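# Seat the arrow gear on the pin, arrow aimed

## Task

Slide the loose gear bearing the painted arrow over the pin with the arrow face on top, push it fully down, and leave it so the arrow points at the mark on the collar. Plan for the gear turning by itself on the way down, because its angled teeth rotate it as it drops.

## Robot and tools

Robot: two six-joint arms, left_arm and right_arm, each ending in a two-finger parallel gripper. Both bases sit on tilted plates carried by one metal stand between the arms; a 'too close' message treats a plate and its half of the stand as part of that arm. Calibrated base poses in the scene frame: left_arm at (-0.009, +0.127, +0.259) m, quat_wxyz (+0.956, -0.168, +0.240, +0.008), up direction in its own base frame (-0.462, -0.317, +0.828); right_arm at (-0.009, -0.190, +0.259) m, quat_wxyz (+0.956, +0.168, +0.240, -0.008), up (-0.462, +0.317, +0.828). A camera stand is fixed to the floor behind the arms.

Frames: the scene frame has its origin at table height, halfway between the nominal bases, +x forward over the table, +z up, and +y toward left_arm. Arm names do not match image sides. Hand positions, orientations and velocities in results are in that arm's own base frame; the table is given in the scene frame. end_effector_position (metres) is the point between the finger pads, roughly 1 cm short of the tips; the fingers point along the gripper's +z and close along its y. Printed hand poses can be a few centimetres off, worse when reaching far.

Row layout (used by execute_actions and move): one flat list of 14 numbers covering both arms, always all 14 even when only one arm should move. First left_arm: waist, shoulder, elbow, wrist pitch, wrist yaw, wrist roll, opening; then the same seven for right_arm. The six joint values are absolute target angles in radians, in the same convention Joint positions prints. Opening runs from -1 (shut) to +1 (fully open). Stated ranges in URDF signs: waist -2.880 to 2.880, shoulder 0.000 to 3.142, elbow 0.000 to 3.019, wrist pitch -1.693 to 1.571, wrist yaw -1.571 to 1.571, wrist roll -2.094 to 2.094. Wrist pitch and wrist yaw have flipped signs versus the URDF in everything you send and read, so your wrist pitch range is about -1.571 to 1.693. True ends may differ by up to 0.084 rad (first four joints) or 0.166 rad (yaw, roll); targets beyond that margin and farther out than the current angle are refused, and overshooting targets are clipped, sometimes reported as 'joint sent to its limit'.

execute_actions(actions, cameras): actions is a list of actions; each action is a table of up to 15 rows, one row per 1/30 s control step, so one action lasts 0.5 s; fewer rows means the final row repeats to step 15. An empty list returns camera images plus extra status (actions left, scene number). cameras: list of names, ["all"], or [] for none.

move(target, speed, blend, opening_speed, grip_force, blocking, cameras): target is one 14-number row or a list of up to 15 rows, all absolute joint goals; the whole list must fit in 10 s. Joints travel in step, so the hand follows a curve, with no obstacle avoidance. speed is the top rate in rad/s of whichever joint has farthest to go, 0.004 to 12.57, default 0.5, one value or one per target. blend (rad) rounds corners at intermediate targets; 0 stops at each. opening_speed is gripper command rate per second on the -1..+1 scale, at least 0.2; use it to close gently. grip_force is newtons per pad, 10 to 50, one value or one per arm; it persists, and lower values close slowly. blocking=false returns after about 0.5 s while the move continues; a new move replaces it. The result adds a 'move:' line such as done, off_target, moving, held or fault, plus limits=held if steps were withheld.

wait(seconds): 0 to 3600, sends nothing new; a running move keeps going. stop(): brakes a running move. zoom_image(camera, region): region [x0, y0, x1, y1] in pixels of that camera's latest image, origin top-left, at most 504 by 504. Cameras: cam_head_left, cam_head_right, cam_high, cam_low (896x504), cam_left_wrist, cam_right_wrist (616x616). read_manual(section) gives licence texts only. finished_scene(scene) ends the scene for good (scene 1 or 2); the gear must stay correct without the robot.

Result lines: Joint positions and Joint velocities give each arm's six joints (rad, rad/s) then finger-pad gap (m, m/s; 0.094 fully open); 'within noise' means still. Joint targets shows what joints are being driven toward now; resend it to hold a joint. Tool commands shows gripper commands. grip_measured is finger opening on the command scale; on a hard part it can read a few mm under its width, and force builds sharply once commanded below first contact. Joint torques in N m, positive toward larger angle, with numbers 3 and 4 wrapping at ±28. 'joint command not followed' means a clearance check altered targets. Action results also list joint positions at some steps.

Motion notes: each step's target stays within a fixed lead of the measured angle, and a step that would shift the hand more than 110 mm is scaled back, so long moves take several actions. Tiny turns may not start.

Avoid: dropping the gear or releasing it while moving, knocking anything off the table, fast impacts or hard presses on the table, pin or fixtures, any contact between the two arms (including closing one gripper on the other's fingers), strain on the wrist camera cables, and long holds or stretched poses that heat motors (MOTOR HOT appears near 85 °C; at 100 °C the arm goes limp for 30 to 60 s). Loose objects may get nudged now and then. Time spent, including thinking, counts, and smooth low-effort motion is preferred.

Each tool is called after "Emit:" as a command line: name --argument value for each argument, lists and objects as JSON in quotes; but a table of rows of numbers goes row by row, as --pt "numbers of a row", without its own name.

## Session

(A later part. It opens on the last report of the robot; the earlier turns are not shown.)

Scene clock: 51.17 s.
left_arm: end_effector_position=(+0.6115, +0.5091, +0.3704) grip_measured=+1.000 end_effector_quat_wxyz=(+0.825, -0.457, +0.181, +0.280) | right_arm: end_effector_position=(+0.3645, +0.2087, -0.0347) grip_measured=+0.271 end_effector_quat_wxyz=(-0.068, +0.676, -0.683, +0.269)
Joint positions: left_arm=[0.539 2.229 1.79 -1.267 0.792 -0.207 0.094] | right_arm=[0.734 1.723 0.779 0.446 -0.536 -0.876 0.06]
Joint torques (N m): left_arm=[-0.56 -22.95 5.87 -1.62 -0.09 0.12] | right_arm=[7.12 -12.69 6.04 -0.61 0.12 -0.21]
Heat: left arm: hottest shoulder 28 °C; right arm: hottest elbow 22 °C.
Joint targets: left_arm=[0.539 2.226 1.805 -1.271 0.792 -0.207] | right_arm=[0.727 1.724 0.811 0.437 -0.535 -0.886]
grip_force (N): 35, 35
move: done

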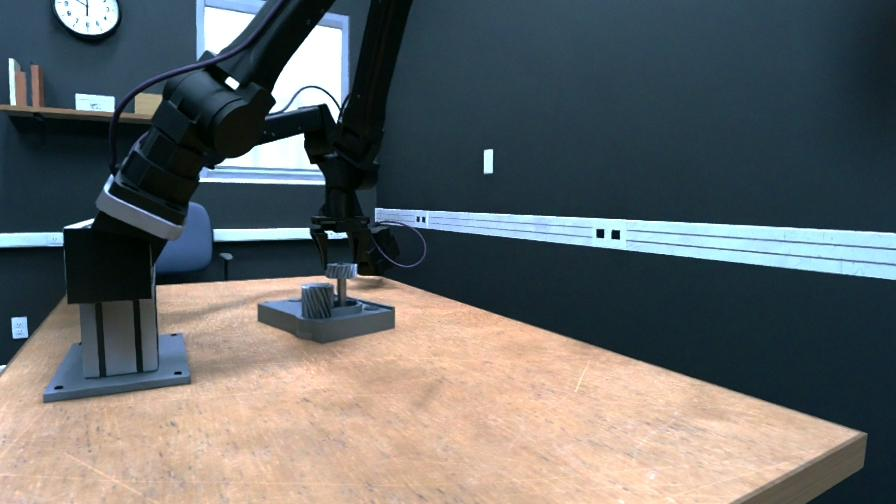

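Emit:
move --target '[0.539,2.226,1.805,-1.271,0.792,-0.207,1.0,0.708,1.754,0.810,0.394,-0.532,-0.911,0.08]' --speed 0.06 --cameras '["cam_low","cam_right_wrist"]'

Emit:
zoom_image --camera "cam_low" --region '[310, 245, 370, 305]'

Emit:
zoom_image --camera "cam_right_wrist" --region '[210, 250, 430, 470]'

Scene clock: 53.53 s.
left_arm: end_effector_position=(+0.6115, +0.5091, +0.3704) grip_measured=+1.000 end_effector_quat_wxyz=(+0.825, -0.457, +0.181, +0.280) | right_arm: end_effector_position=(+0.3701, +0.2049, -0.0440) grip_measured=+0.271 end_effector_quat_wxyz=(-0.067, +0.678, -0.681, +0.270)
Joint positions: left_arm=[0.539 2.229 1.79 -1.267 0.792 -0.207 0.094] | right_arm=[0.717 1.749 0.779 0.411 -0.533 -0.901 0.06]
Joint torques (N m): left_arm=[-0.5 -22.83 5.83 -1.62 -0.09 0.12] | right_arm=[6.95 -12.57 5.72 -0.94 0.11 -0.23]
Heat: left arm: hottest shoulder 28 °C; right arm: hottest elbow 22 °C.
Joint targets: left_arm=[0.539 2.226 1.805 -1.271 0.792 -0.207] | right_arm=[0.708 1.754 0.810 0.394 -0.532 -0.911]
grip_force (N): 35, 35
move: done

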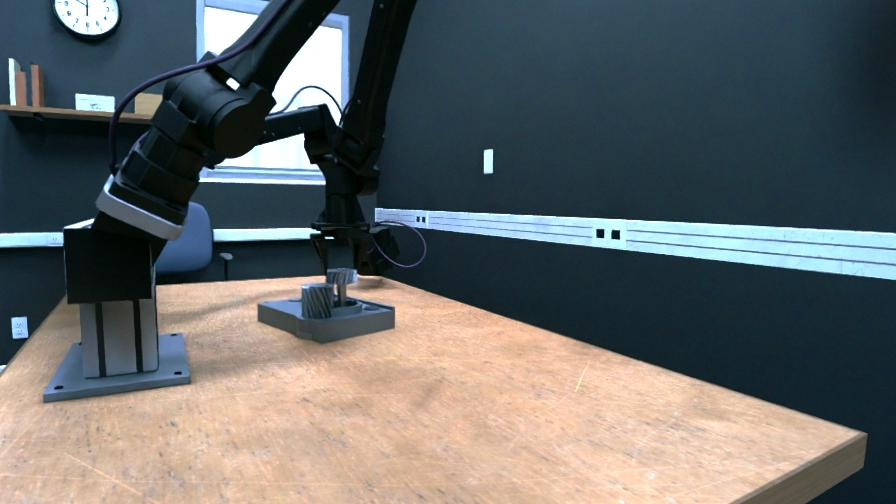

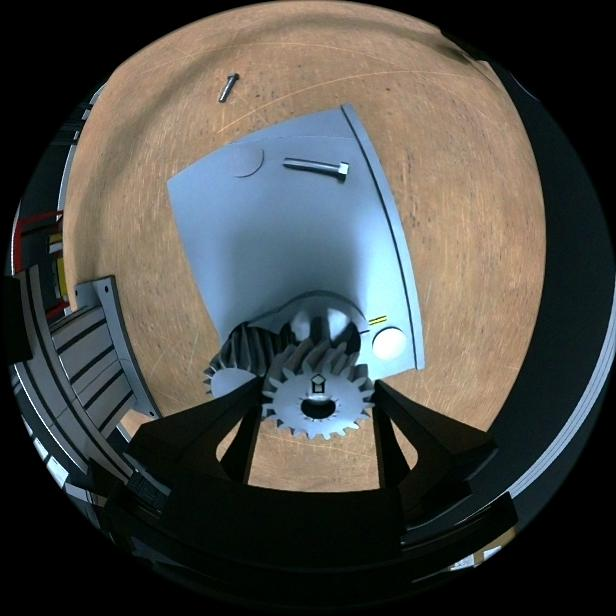

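Scaled by 8.400 from the camera's image (finer frame: 1280x720).

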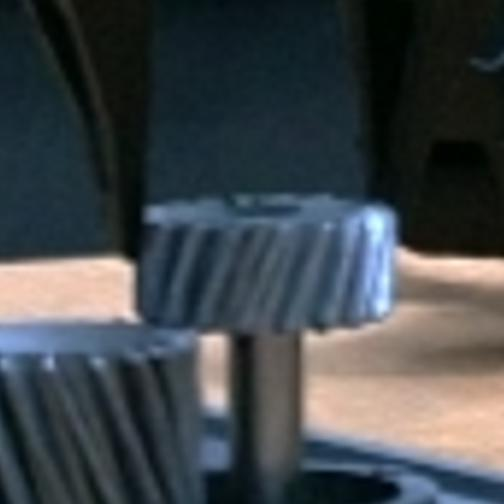

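Scaled by 2.291 from the camera's image (finer frame: 880x880).

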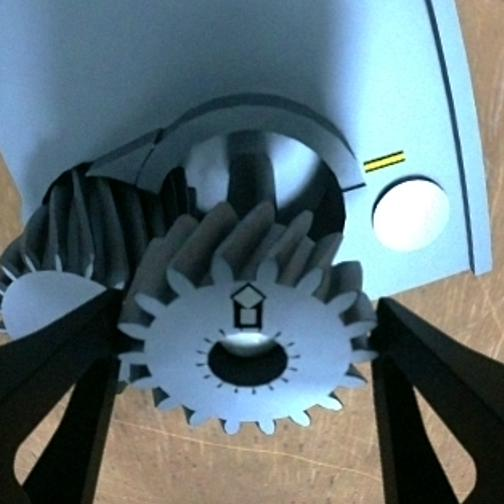

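Emit:
move --target '[0.539,2.226,1.805,-1.271,0.792,-0.207,1.0,0.705,1.759,0.809,0.388,-0.532,-0.915,0.08]' --speed 0.05

Scene clock: 54.50 s.
left_arm: end_effector_position=(+0.6115, +0.5091, +0.3704) grip_measured=+1.000 end_effector_quat_wxyz=(+0.825, -0.457, +0.181, +0.280) | right_arm: end_effector_position=(+0.3703, +0.2048, -0.0441) grip_measured=+0.271 end_effector_quat_wxyz=(-0.067, +0.678, -0.681, +0.269)
Joint positions: left_arm=[0.539 2.229 1.79 -1.267 0.792 -0.207 0.094] | right_arm=[0.717 1.75 0.779 0.411 -0.533 -0.902 0.06]
Joint torques (N m): left_arm=[-0.62 -22.89 5.89 -1.62 -0.08 0.13] | right_arm=[6.71 -12.1 5.63 -1.1 0.11 -0.27]
Heat: left arm: hottest shoulder 28 °C; right arm: hottest elbow 22 °C.
Joint targets: left_arm=[0.539 2.226 1.805 -1.271 0.792 -0.207] | right_arm=[0.705 1.759 0.809 0.388 -0.532 -0.915]
grip_force (N): 35, 35
move: done

Emit:
execute_actions --actions '[]' --cameras '["cam_low","cam_right_wrist","cam_head_right"]'

Emit:
zoom_image --camera "cam_low" --region '[305, 262, 345, 302]'

Emit:
zoom_image --camera "cam_right_wrist" --region '[200, 320, 300, 440]'

Emit:
zoom_image --camera "cam_head_right" --region '[360, 330, 430, 410]'

Scene clock: 54.97 s.
left_arm: end_effector_position=(+0.6115, +0.5091, +0.3704) grip_measured=+1.000 end_effector_quat_wxyz=(+0.825, -0.457, +0.181, +0.280) | right_arm: end_effector_position=(+0.3703, +0.2048, -0.0441) grip_measured=+0.271 end_effector_quat_wxyz=(-0.067, +0.678, -0.681, +0.269)
Joint positions: left_arm=[0.539 2.229 1.79 -1.267 0.792 -0.207 0.094] | right_arm=[0.717 1.75 0.779 0.411 -0.533 -0.902 0.06]
Joint velocities: within noise
Joint torques (N m): left_arm=[-0.56 -22.89 5.9 -1.63 -0.09 0.12] | right_arm=[6.89 -12.1 5.61 -1.16 0.11 -0.26]
Heat: left arm: hottest shoulder 28 °C; right arm: hottest elbow 22 °C.
Joint targets: left_arm=[0.539 2.226 1.805 -1.271 0.792 -0.207] | right_arm=[0.705 1.759 0.809 0.388 -0.532 -0.915]
Tool commands: left_gripper/opening=+1.0 right_gripper/opening=+0.08
grip_force (N): 35, 35
Images, in order (width x height): cam_head_right 896x504, cam_low 896x504, cam_right_wrist 616x616.

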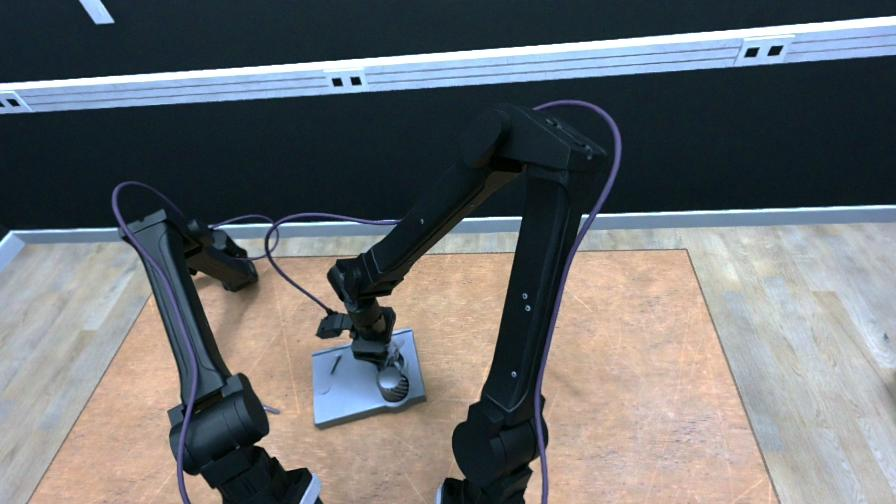

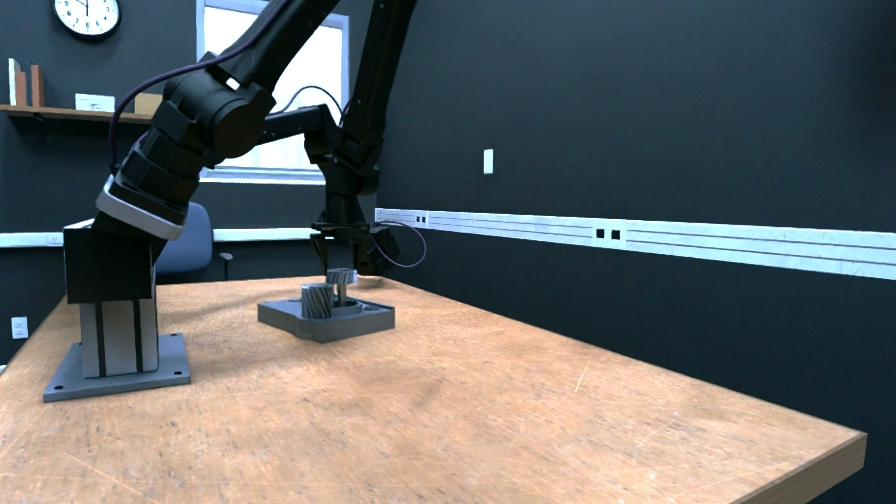

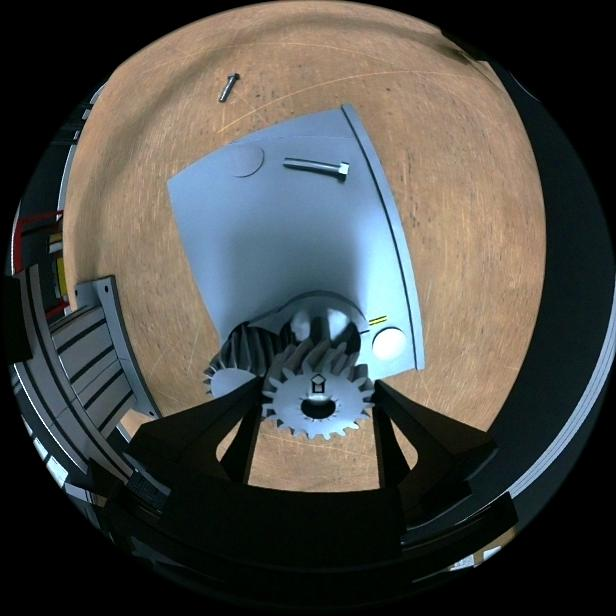

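Scaled by 12.600 from the camera's image (finer frame: 1280x720).

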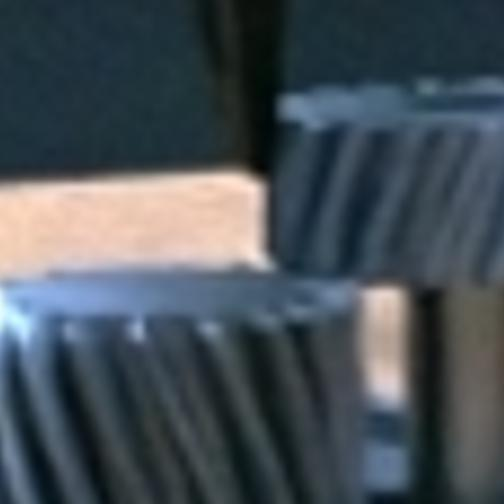

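Scaled by 4.200 from the camera's image (finer frame: 880x880).

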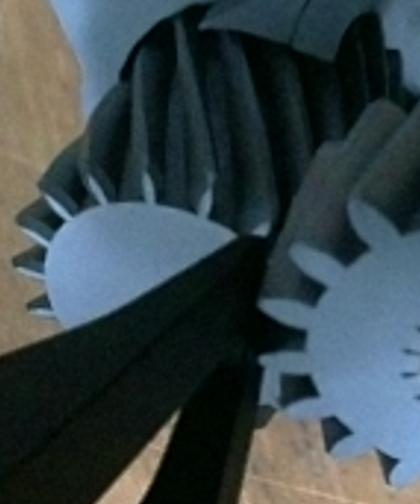

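Scaled by 6.300 from the camera's image (finer frame: 1280x720).

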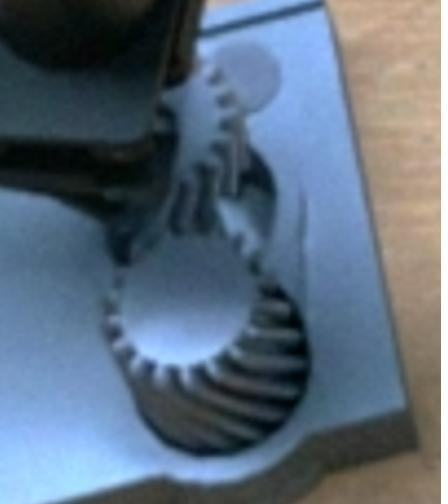

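Emit:
move --pt "0.539 2.226 1.805 -1.271 0.792 -0.207 1.0 0.704 1.761 0.809 0.385 -0.532 -0.880 0.08" --pt "0.539 2.226 1.805 -1.271 0.792 -0.207 1.0 0.704 1.761 0.809 0.385 -0.532 -0.855 0.08" --speed 0.05

Scene clock: 58.97 s.
left_arm: end_effector_position=(+0.6115, +0.5091, +0.3704) grip_measured=+1.000 end_effector_quat_wxyz=(+0.825, -0.457, +0.181, +0.280) | right_arm: end_effector_position=(+0.3709, +0.2046, -0.0446) grip_measured=+0.271 end_effector_quat_wxyz=(-0.072, +0.665, -0.693, +0.268)
Joint positions: left_arm=[0.539 2.229 1.79 -1.267 0.792 -0.207 0.094] | right_arm=[0.715 1.751 0.779 0.407 -0.533 -0.866 0.06]
Joint torques (N m): left_arm=[-0.5 -22.83 5.85 -1.66 -0.09 0.12] | right_arm=[6.77 -12.16 5.63 -1.13 0.11 -0.05]
Heat: left arm: hottest shoulder 28 °C; right arm: hottest elbow 22 °C.
Joint targets: left_arm=[0.539 2.226 1.805 -1.271 0.792 -0.207] | right_arm=[0.704 1.761 0.809 0.385 -0.532 -0.855]
grip_force (N): 35, 35
move: done

Emit:
move --target '[0.539,2.226,1.805,-1.271,0.792,-0.207,1.0,0.702,1.764,0.809,0.380,-0.532,-0.820,0.08]' --speed 0.05 --cameras '["cam_low"]'

Emit:
zoom_image --camera "cam_low" --region '[310, 245, 370, 305]'

Scene clock: 60.37 s.
left_arm: end_effector_position=(+0.6115, +0.5091, +0.3704) grip_measured=+1.000 end_effector_quat_wxyz=(+0.825, -0.457, +0.181, +0.280) | right_arm: end_effector_position=(+0.3714, +0.2044, -0.0453) grip_measured=+0.271 end_effector_quat_wxyz=(-0.077, +0.652, -0.706, +0.267)
Joint positions: left_arm=[0.539 2.229 1.79 -1.267 0.792 -0.207 0.094] | right_arm=[0.714 1.753 0.779 0.404 -0.533 -0.829 0.06]
Joint torques (N m): left_arm=[-0.44 -22.83 5.86 -1.61 -0.09 0.12] | right_arm=[6.83 -12.1 5.61 -1.18 0.11 -0.02]
Heat: left arm: hottest shoulder 28 °C; right arm: hottest elbow 22 °C.
Joint targets: left_arm=[0.539 2.226 1.805 -1.271 0.792 -0.207] | right_arm=[0.702 1.764 0.809 0.380 -0.532 -0.820]
grip_force (N): 35, 35
move: done

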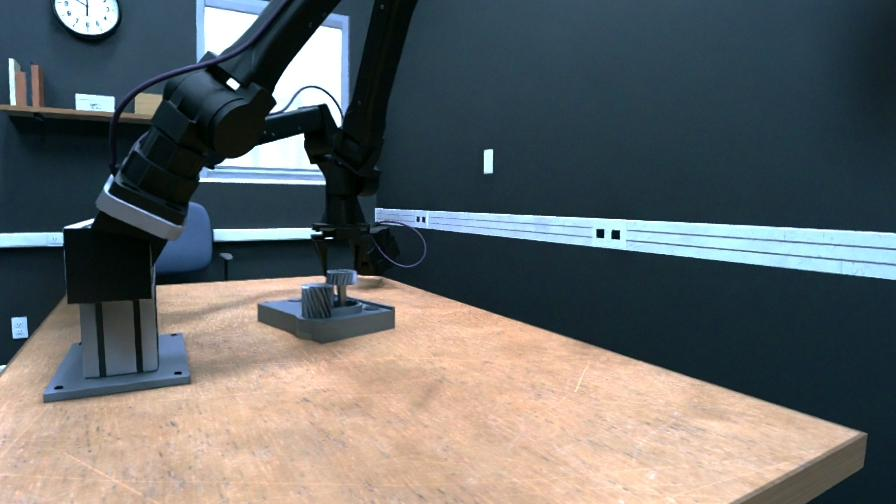

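Scaled by 8.400 from the camera's image (finer frame: 1280x720).

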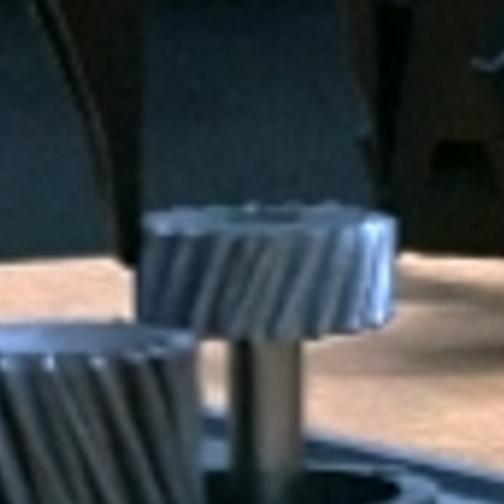

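Emit:
zoom_image --camera "cam_low" --region '[318, 272, 342, 296]'

Scaled by 21.000 from the camera's image (finer frame: 1280x720).

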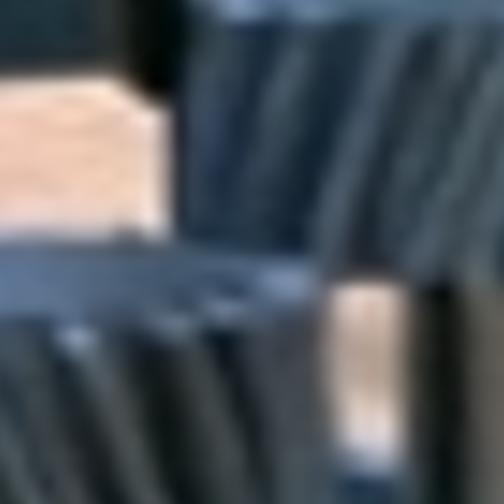

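Emit:
wait --seconds 0.1 --cameras '["cam_right_wrist"]'

Emit:
zoom_image --camera "cam_right_wrist" --region '[200, 340, 280, 420]'

Scene clock: 61.53 s.
left_arm: end_effector_position=(+0.6115, +0.5091, +0.3704) grip_measured=+1.000 end_effector_quat_wxyz=(+0.825, -0.457, +0.181, +0.280) | right_arm: end_effector_position=(+0.3714, +0.2044, -0.0453) grip_measured=+0.271 end_effector_quat_wxyz=(-0.077, +0.651, -0.706, +0.267)
Joint positions: left_arm=[0.539 2.229 1.79 -1.267 0.792 -0.207 0.094] | right_arm=[0.714 1.753 0.779 0.404 -0.533 -0.829 0.06]
Joint torques (N m): left_arm=[-0.5 -22.83 5.87 -1.63 -0.09 0.12] | right_arm=[6.83 -12.04 5.6 -1.18 0.11 -0.03]
Heat: left arm: hottest shoulder 28 °C; right arm: hottest elbow 22 °C.
Joint targets: left_arm=[0.539 2.226 1.805 -1.271 0.792 -0.207] | right_arm=[0.702 1.764 0.809 0.380 -0.532 -0.820]
Tool commands: left_gripper/opening=+1.0 right_gripper/opening=+0.08
grip_force (N): 35, 35
wait: 0.10 s; at rest from the start

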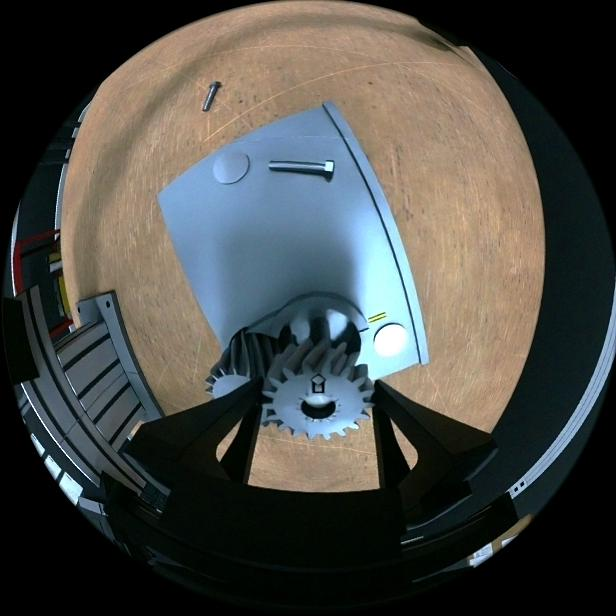

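Scaled by 6.300 from the camera's image (finer frame: 880x880).

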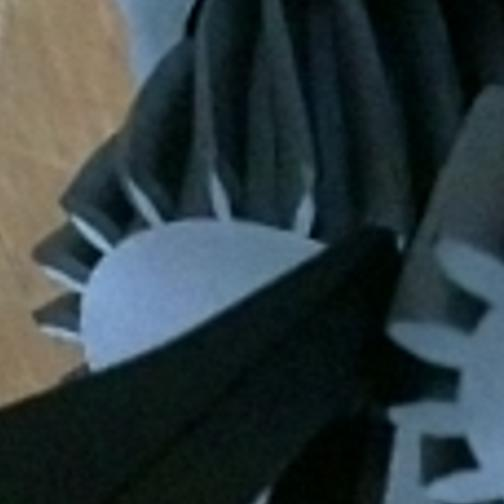

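Emit:
zoom_image --camera "cam_right_wrist" --region '[255, 330, 385, 450]'

Scaled by 3.877 from the camera's image (finer frame: 880x880).

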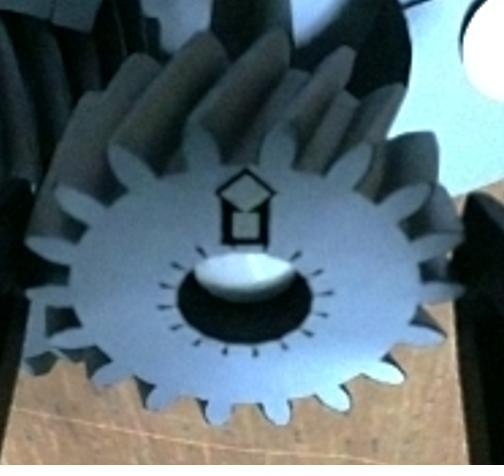

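Emit:
move --pt "0.539 2.226 1.805 -1.271 0.792 -0.207 1.0 0.735 1.728 0.809 0.431 -0.534 -0.900 0.08" --pt "0.539 2.226 1.805 -1.271 0.792 -0.207 1.0 0.735 1.728 0.809 0.431 -0.534 -1.025 0.08" --speed 0.15

Scene clock: 68.13 s.
left_arm: end_effector_position=(+0.6115, +0.5091, +0.3704) grip_measured=+1.000 end_effector_quat_wxyz=(+0.825, -0.457, +0.181, +0.280) | right_arm: end_effector_position=(+0.3688, +0.2053, -0.0431) grip_measured=+0.271 end_effector_quat_wxyz=(-0.048, +0.717, -0.640, +0.272)
Joint positions: left_arm=[0.539 2.229 1.79 -1.267 0.792 -0.207 0.094] | right_arm=[0.72 1.747 0.781 0.423 -0.532 -1.014 0.06]
Joint torques (N m): left_arm=[-0.38 -22.83 5.9 -1.63 -0.09 0.12] | right_arm=[9.17 -14.62 5.49 0.14 0.02 -0.24]
Heat: left arm: hottest shoulder 29 °C; right arm: hottest elbow 22 °C.
Joint targets: left_arm=[0.539 2.226 1.805 -1.271 0.792 -0.207] | right_arm=[0.735 1.728 0.809 0.431 -0.534 -1.025]
grip_force (N): 35, 35
move: done

Emit:
move --pt "0.539 2.226 1.805 -1.271 0.792 -0.207 1.0 0.708 1.754 0.809 0.395 -0.532 -1.004 0.08" --pt "0.539 2.226 1.805 -1.271 0.792 -0.207 1.0 0.702 1.764 0.809 0.380 -0.532 -0.930 0.08" --speed '[0.1,0.05]'

Scene clock: 71.00 s.
left_arm: end_effector_position=(+0.6115, +0.5091, +0.3704) grip_measured=+1.000 end_effector_quat_wxyz=(+0.825, -0.457, +0.181, +0.280) | right_arm: end_effector_position=(+0.3700, +0.2054, -0.0437) grip_measured=+0.271 end_effector_quat_wxyz=(-0.061, +0.690, -0.669, +0.270)
Joint positions: left_arm=[0.539 2.229 1.79 -1.267 0.792 -0.207 0.094] | right_arm=[0.718 1.749 0.781 0.416 -0.532 -0.935 0.06]
Joint torques (N m): left_arm=[-0.56 -22.77 5.87 -1.65 -0.08 0.12] | right_arm=[6.48 -11.69 5.45 -1.66 0.08 -0.07]
Heat: left arm: hottest shoulder 29 °C; right arm: hottest elbow 22 °C.
Joint targets: left_arm=[0.539 2.226 1.805 -1.271 0.792 -0.207] | right_arm=[0.702 1.764 0.809 0.380 -0.532 -0.930]
grip_force (N): 35, 35
move: off_target (right_arm); right_arm: the wrist pitch is farthest, 0.036 rad from its target

Emit:
move --target '[0.539,2.226,1.805,-1.271,0.792,-0.207,1.0,0.702,1.764,0.809,0.380,-0.532,-0.820,0.08]' --speed 0.1

Emit:
move --target '[0.539,2.226,1.805,-1.271,0.792,-0.207,1.0,0.702,1.764,0.809,0.380,-0.532,-0.770,0.08]' --speed 0.1

Scene clock: 72.87 s.
left_arm: end_effector_position=(+0.6115, +0.5091, +0.3704) grip_measured=+1.000 end_effector_quat_wxyz=(+0.825, -0.457, +0.181, +0.280) | right_arm: end_effector_position=(+0.3715, +0.2046, -0.0454) grip_measured=+0.271 end_effector_quat_wxyz=(-0.076, +0.652, -0.706, +0.267)
Joint positions: left_arm=[0.539 2.229 1.79 -1.267 0.792 -0.207 0.094] | right_arm=[0.714 1.755 0.781 0.408 -0.532 -0.828 0.06]
Joint torques (N m): left_arm=[-0.62 -22.77 5.85 -1.63 -0.09 0.12] | right_arm=[6.89 -12.22 5.42 -1.35 0.08 -0.03]
Heat: left arm: hottest shoulder 29 °C; right arm: hottest elbow 22 °C.
Joint targets: left_arm=[0.539 2.226 1.805 -1.271 0.792 -0.207] | right_arm=[0.702 1.764 0.809 0.380 -0.532 -0.820]
grip_force (N): 35, 35
move: done

Scene clock: 73.87 s.
left_arm: end_effector_position=(+0.6115, +0.5091, +0.3704) grip_measured=+1.000 end_effector_quat_wxyz=(+0.825, -0.457, +0.181, +0.280) | right_arm: end_effector_position=(+0.3727, +0.2037, -0.0471) grip_measured=+0.271 end_effector_quat_wxyz=(+0.083, -0.632, +0.723, -0.265)
Joint positions: left_arm=[0.539 2.229 1.79 -1.267 0.792 -0.207 0.094] | right_arm=[0.711 1.76 0.781 0.401 -0.532 -0.778 0.06]
Joint torques (N m): left_arm=[-0.56 -22.95 5.87 -1.63 -0.09 0.11] | right_arm=[7 -12.69 5.37 -1.09 0.07 -0.04]
Heat: left arm: hottest shoulder 29 °C; right arm: hottest elbow 22 °C.
Joint targets: left_arm=[0.539 2.226 1.805 -1.271 0.792 -0.207] | right_arm=[0.702 1.764 0.809 0.380 -0.532 -0.770]
grip_force (N): 35, 35
move: done

Emit:
move --target '[0.539,2.226,1.805,-1.271,0.792,-0.207,1.0,0.698,1.771,0.808,0.370,-0.532,-0.770,0.08]' --speed 0.05 --cameras '["cam_right_wrist","cam_low"]'

Emit:
zoom_image --camera "cam_low" --region '[310, 260, 350, 300]'

Emit:
zoom_image --camera "cam_right_wrist" --region '[200, 310, 300, 430]'

Scene clock: 75.03 s.
left_arm: end_effector_position=(+0.6115, +0.5091, +0.3704) grip_measured=+1.000 end_effector_quat_wxyz=(+0.825, -0.457, +0.181, +0.280) | right_arm: end_effector_position=(+0.3732, +0.2036, -0.0477) grip_measured=+0.271 end_effector_quat_wxyz=(+0.085, -0.629, +0.726, -0.264)
Joint positions: left_arm=[0.539 2.229 1.79 -1.267 0.792 -0.207 0.094] | right_arm=[0.71 1.761 0.781 0.397 -0.532 -0.77 0.06]
Joint torques (N m): left_arm=[-0.5 -22.83 5.87 -1.63 -0.09 0.12] | right_arm=[6.89 -12.28 5.29 -1.31 0.07 -0.11]
Heat: left arm: hottest shoulder 29 °C; right arm: hottest elbow 22 °C.
Joint targets: left_arm=[0.539 2.226 1.805 -1.271 0.792 -0.207] | right_arm=[0.698 1.771 0.808 0.370 -0.532 -0.770]
grip_force (N): 35, 35
move: done
Images, in order (width x height): cam_low 896x504, cam_right_wrist 616x616.

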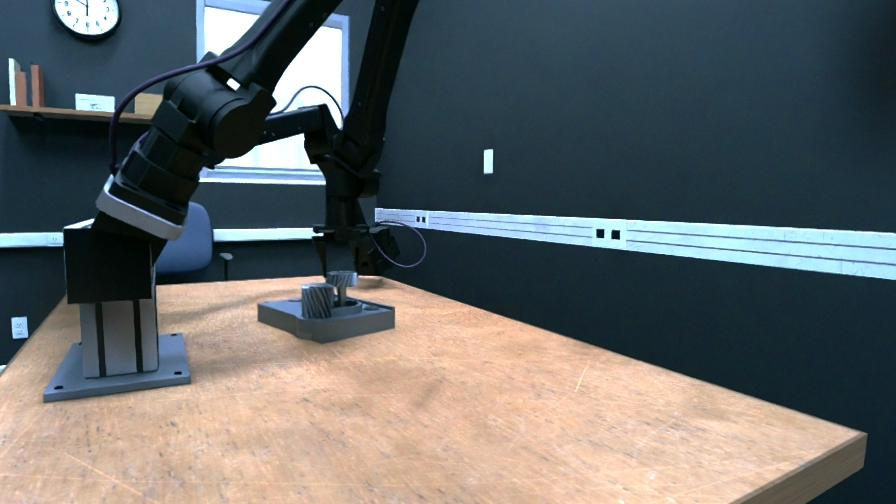

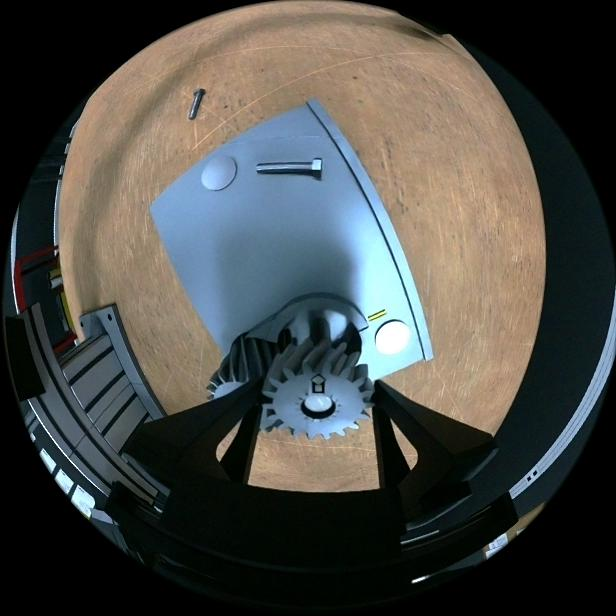

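Scaled by 12.600 from the camera's image (finer frame: 1280x720).

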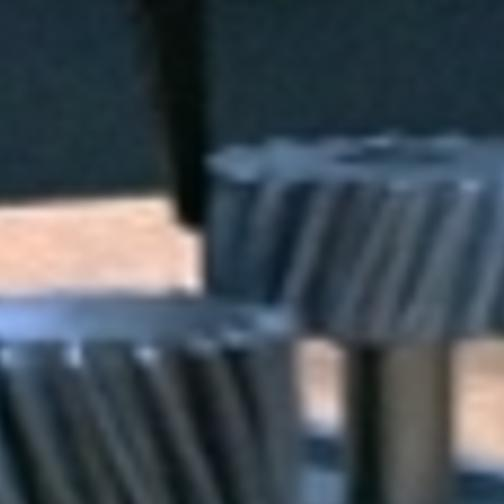

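Scaled by 4.200 from the camera's image (finer frame: 880x880).

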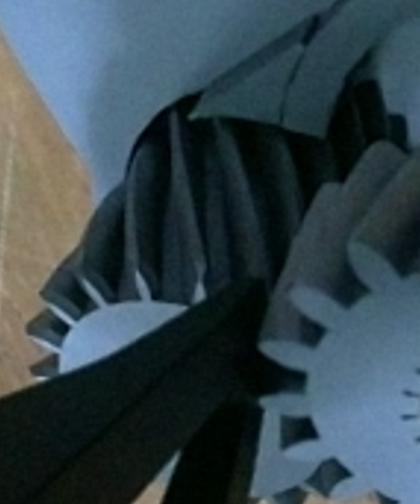

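Emit:
move --target '[0.539,2.226,1.805,-1.271,0.792,-0.207,1.0,0.698,1.771,0.808,0.370,-0.532,-0.720,0.08]' --speed 0.05

Scene clock: 78.07 s.
left_arm: end_effector_position=(+0.6115, +0.5091, +0.3704) grip_measured=+1.000 end_effector_quat_wxyz=(+0.825, -0.457, +0.181, +0.280) | right_arm: end_effector_position=(+0.3745, +0.2026, -0.0499) grip_measured=+0.271 end_effector_quat_wxyz=(+0.091, -0.612, +0.740, -0.263)
Joint positions: left_arm=[0.539 2.229 1.79 -1.267 0.792 -0.207 0.094] | right_arm=[0.706 1.768 0.781 0.389 -0.532 -0.73 0.06]
Joint torques (N m): left_arm=[-0.5 -22.89 5.87 -1.61 -0.09 0.12] | right_arm=[7.18 -12.81 5.24 -0.98 0.07 -0.02]
Heat: left arm: hottest shoulder 29 °C; right arm: hottest elbow 22 °C.
Joint targets: left_arm=[0.539 2.226 1.805 -1.271 0.792 -0.207] | right_arm=[0.698 1.771 0.808 0.370 -0.532 -0.720]
grip_force (N): 35, 35
move: done

Emit:
move --target '[0.539,2.226,1.805,-1.271,0.792,-0.207,1.0,0.699,1.770,0.809,0.379,-0.532,-0.724,0.62]' --speed 0.05 --opening_speed 0.3 --cameras '["cam_right_wrist","cam_low"]'

Emit:
zoom_image --camera "cam_low" --region '[300, 250, 380, 330]'

Emit:
zoom_image --camera "cam_right_wrist" --region '[210, 280, 430, 460]'

Scene clock: 80.40 s.
left_arm: end_effector_position=(+0.6115, +0.5091, +0.3704) grip_measured=+1.000 end_effector_quat_wxyz=(+0.825, -0.457, +0.181, +0.280) | right_arm: end_effector_position=(+0.3763, +0.2038, -0.0489) grip_measured=+0.618 end_effector_quat_wxyz=(+0.092, -0.612, +0.740, -0.263)
Joint positions: left_arm=[0.539 2.229 1.79 -1.267 0.792 -0.207 0.094] | right_arm=[0.705 1.768 0.785 0.389 -0.533 -0.73 0.076]
Joint torques (N m): left_arm=[-0.5 -23 5.87 -1.63 -0.09 0.12] | right_arm=[7.36 -12.98 5.01 -0.64 0.08 -0.07]
Heat: left arm: hottest shoulder 29 °C; right arm: hottest elbow 22 °C.
Joint targets: left_arm=[0.539 2.226 1.805 -1.271 0.792 -0.207] | right_arm=[0.699 1.770 0.809 0.379 -0.532 -0.724]
grip_force (N): 35, 35
move: done
Images, in order (width x height): cam_low 896x504, cam_right_wrist 616x616.

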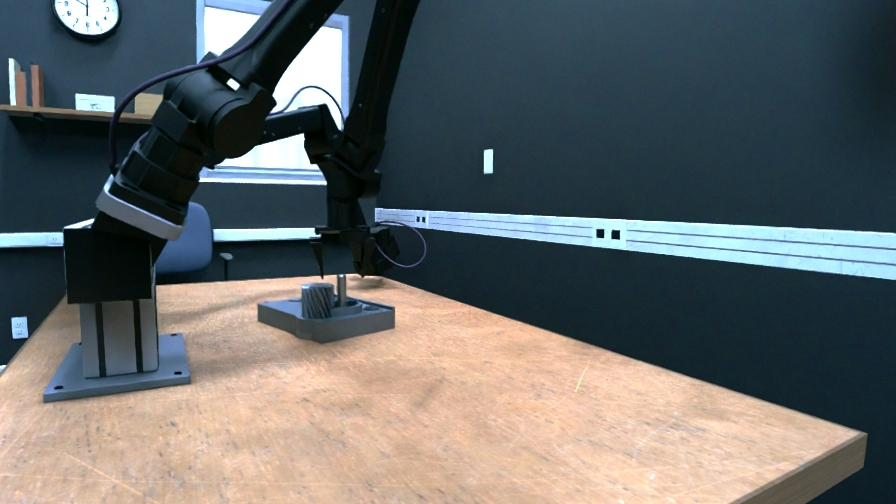

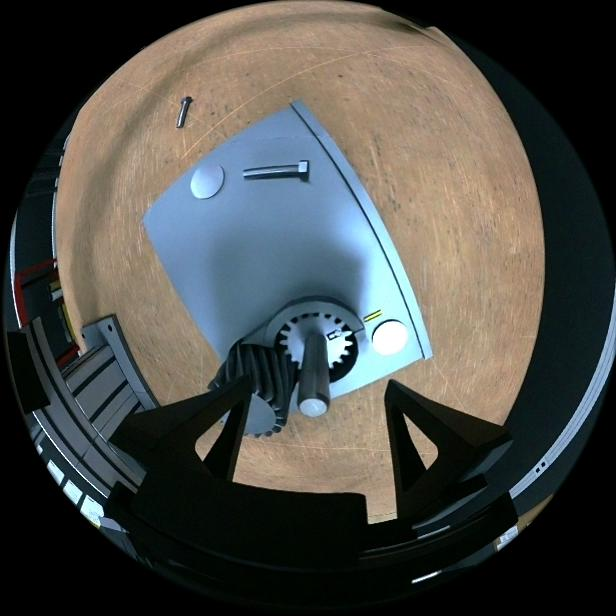

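Scaled by 6.300 from the camera's image (finer frame: 1280x720).

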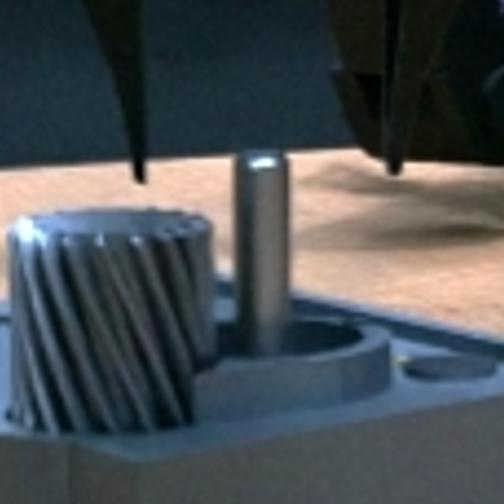

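Scaled by 2.291 from the camera's image (finer frame: 880x880).

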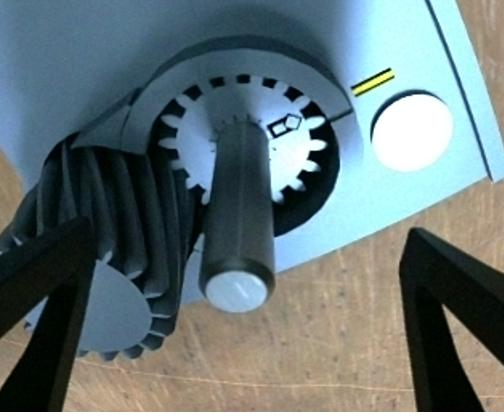

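Emit:
zoom_image --camera "cam_right_wrist" --region '[270, 290, 400, 380]'

Scaled by 3.877 from the camera's image (finer frame: 880x880).

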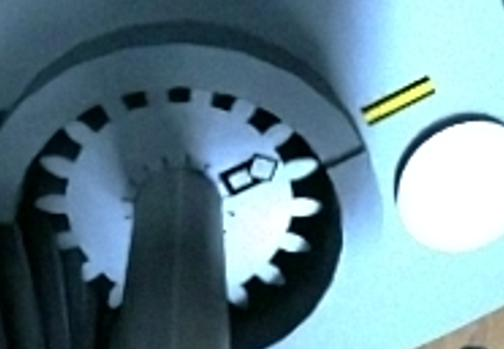

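Emit:
finished_scene --scene 2

The scene is finished: the task was done.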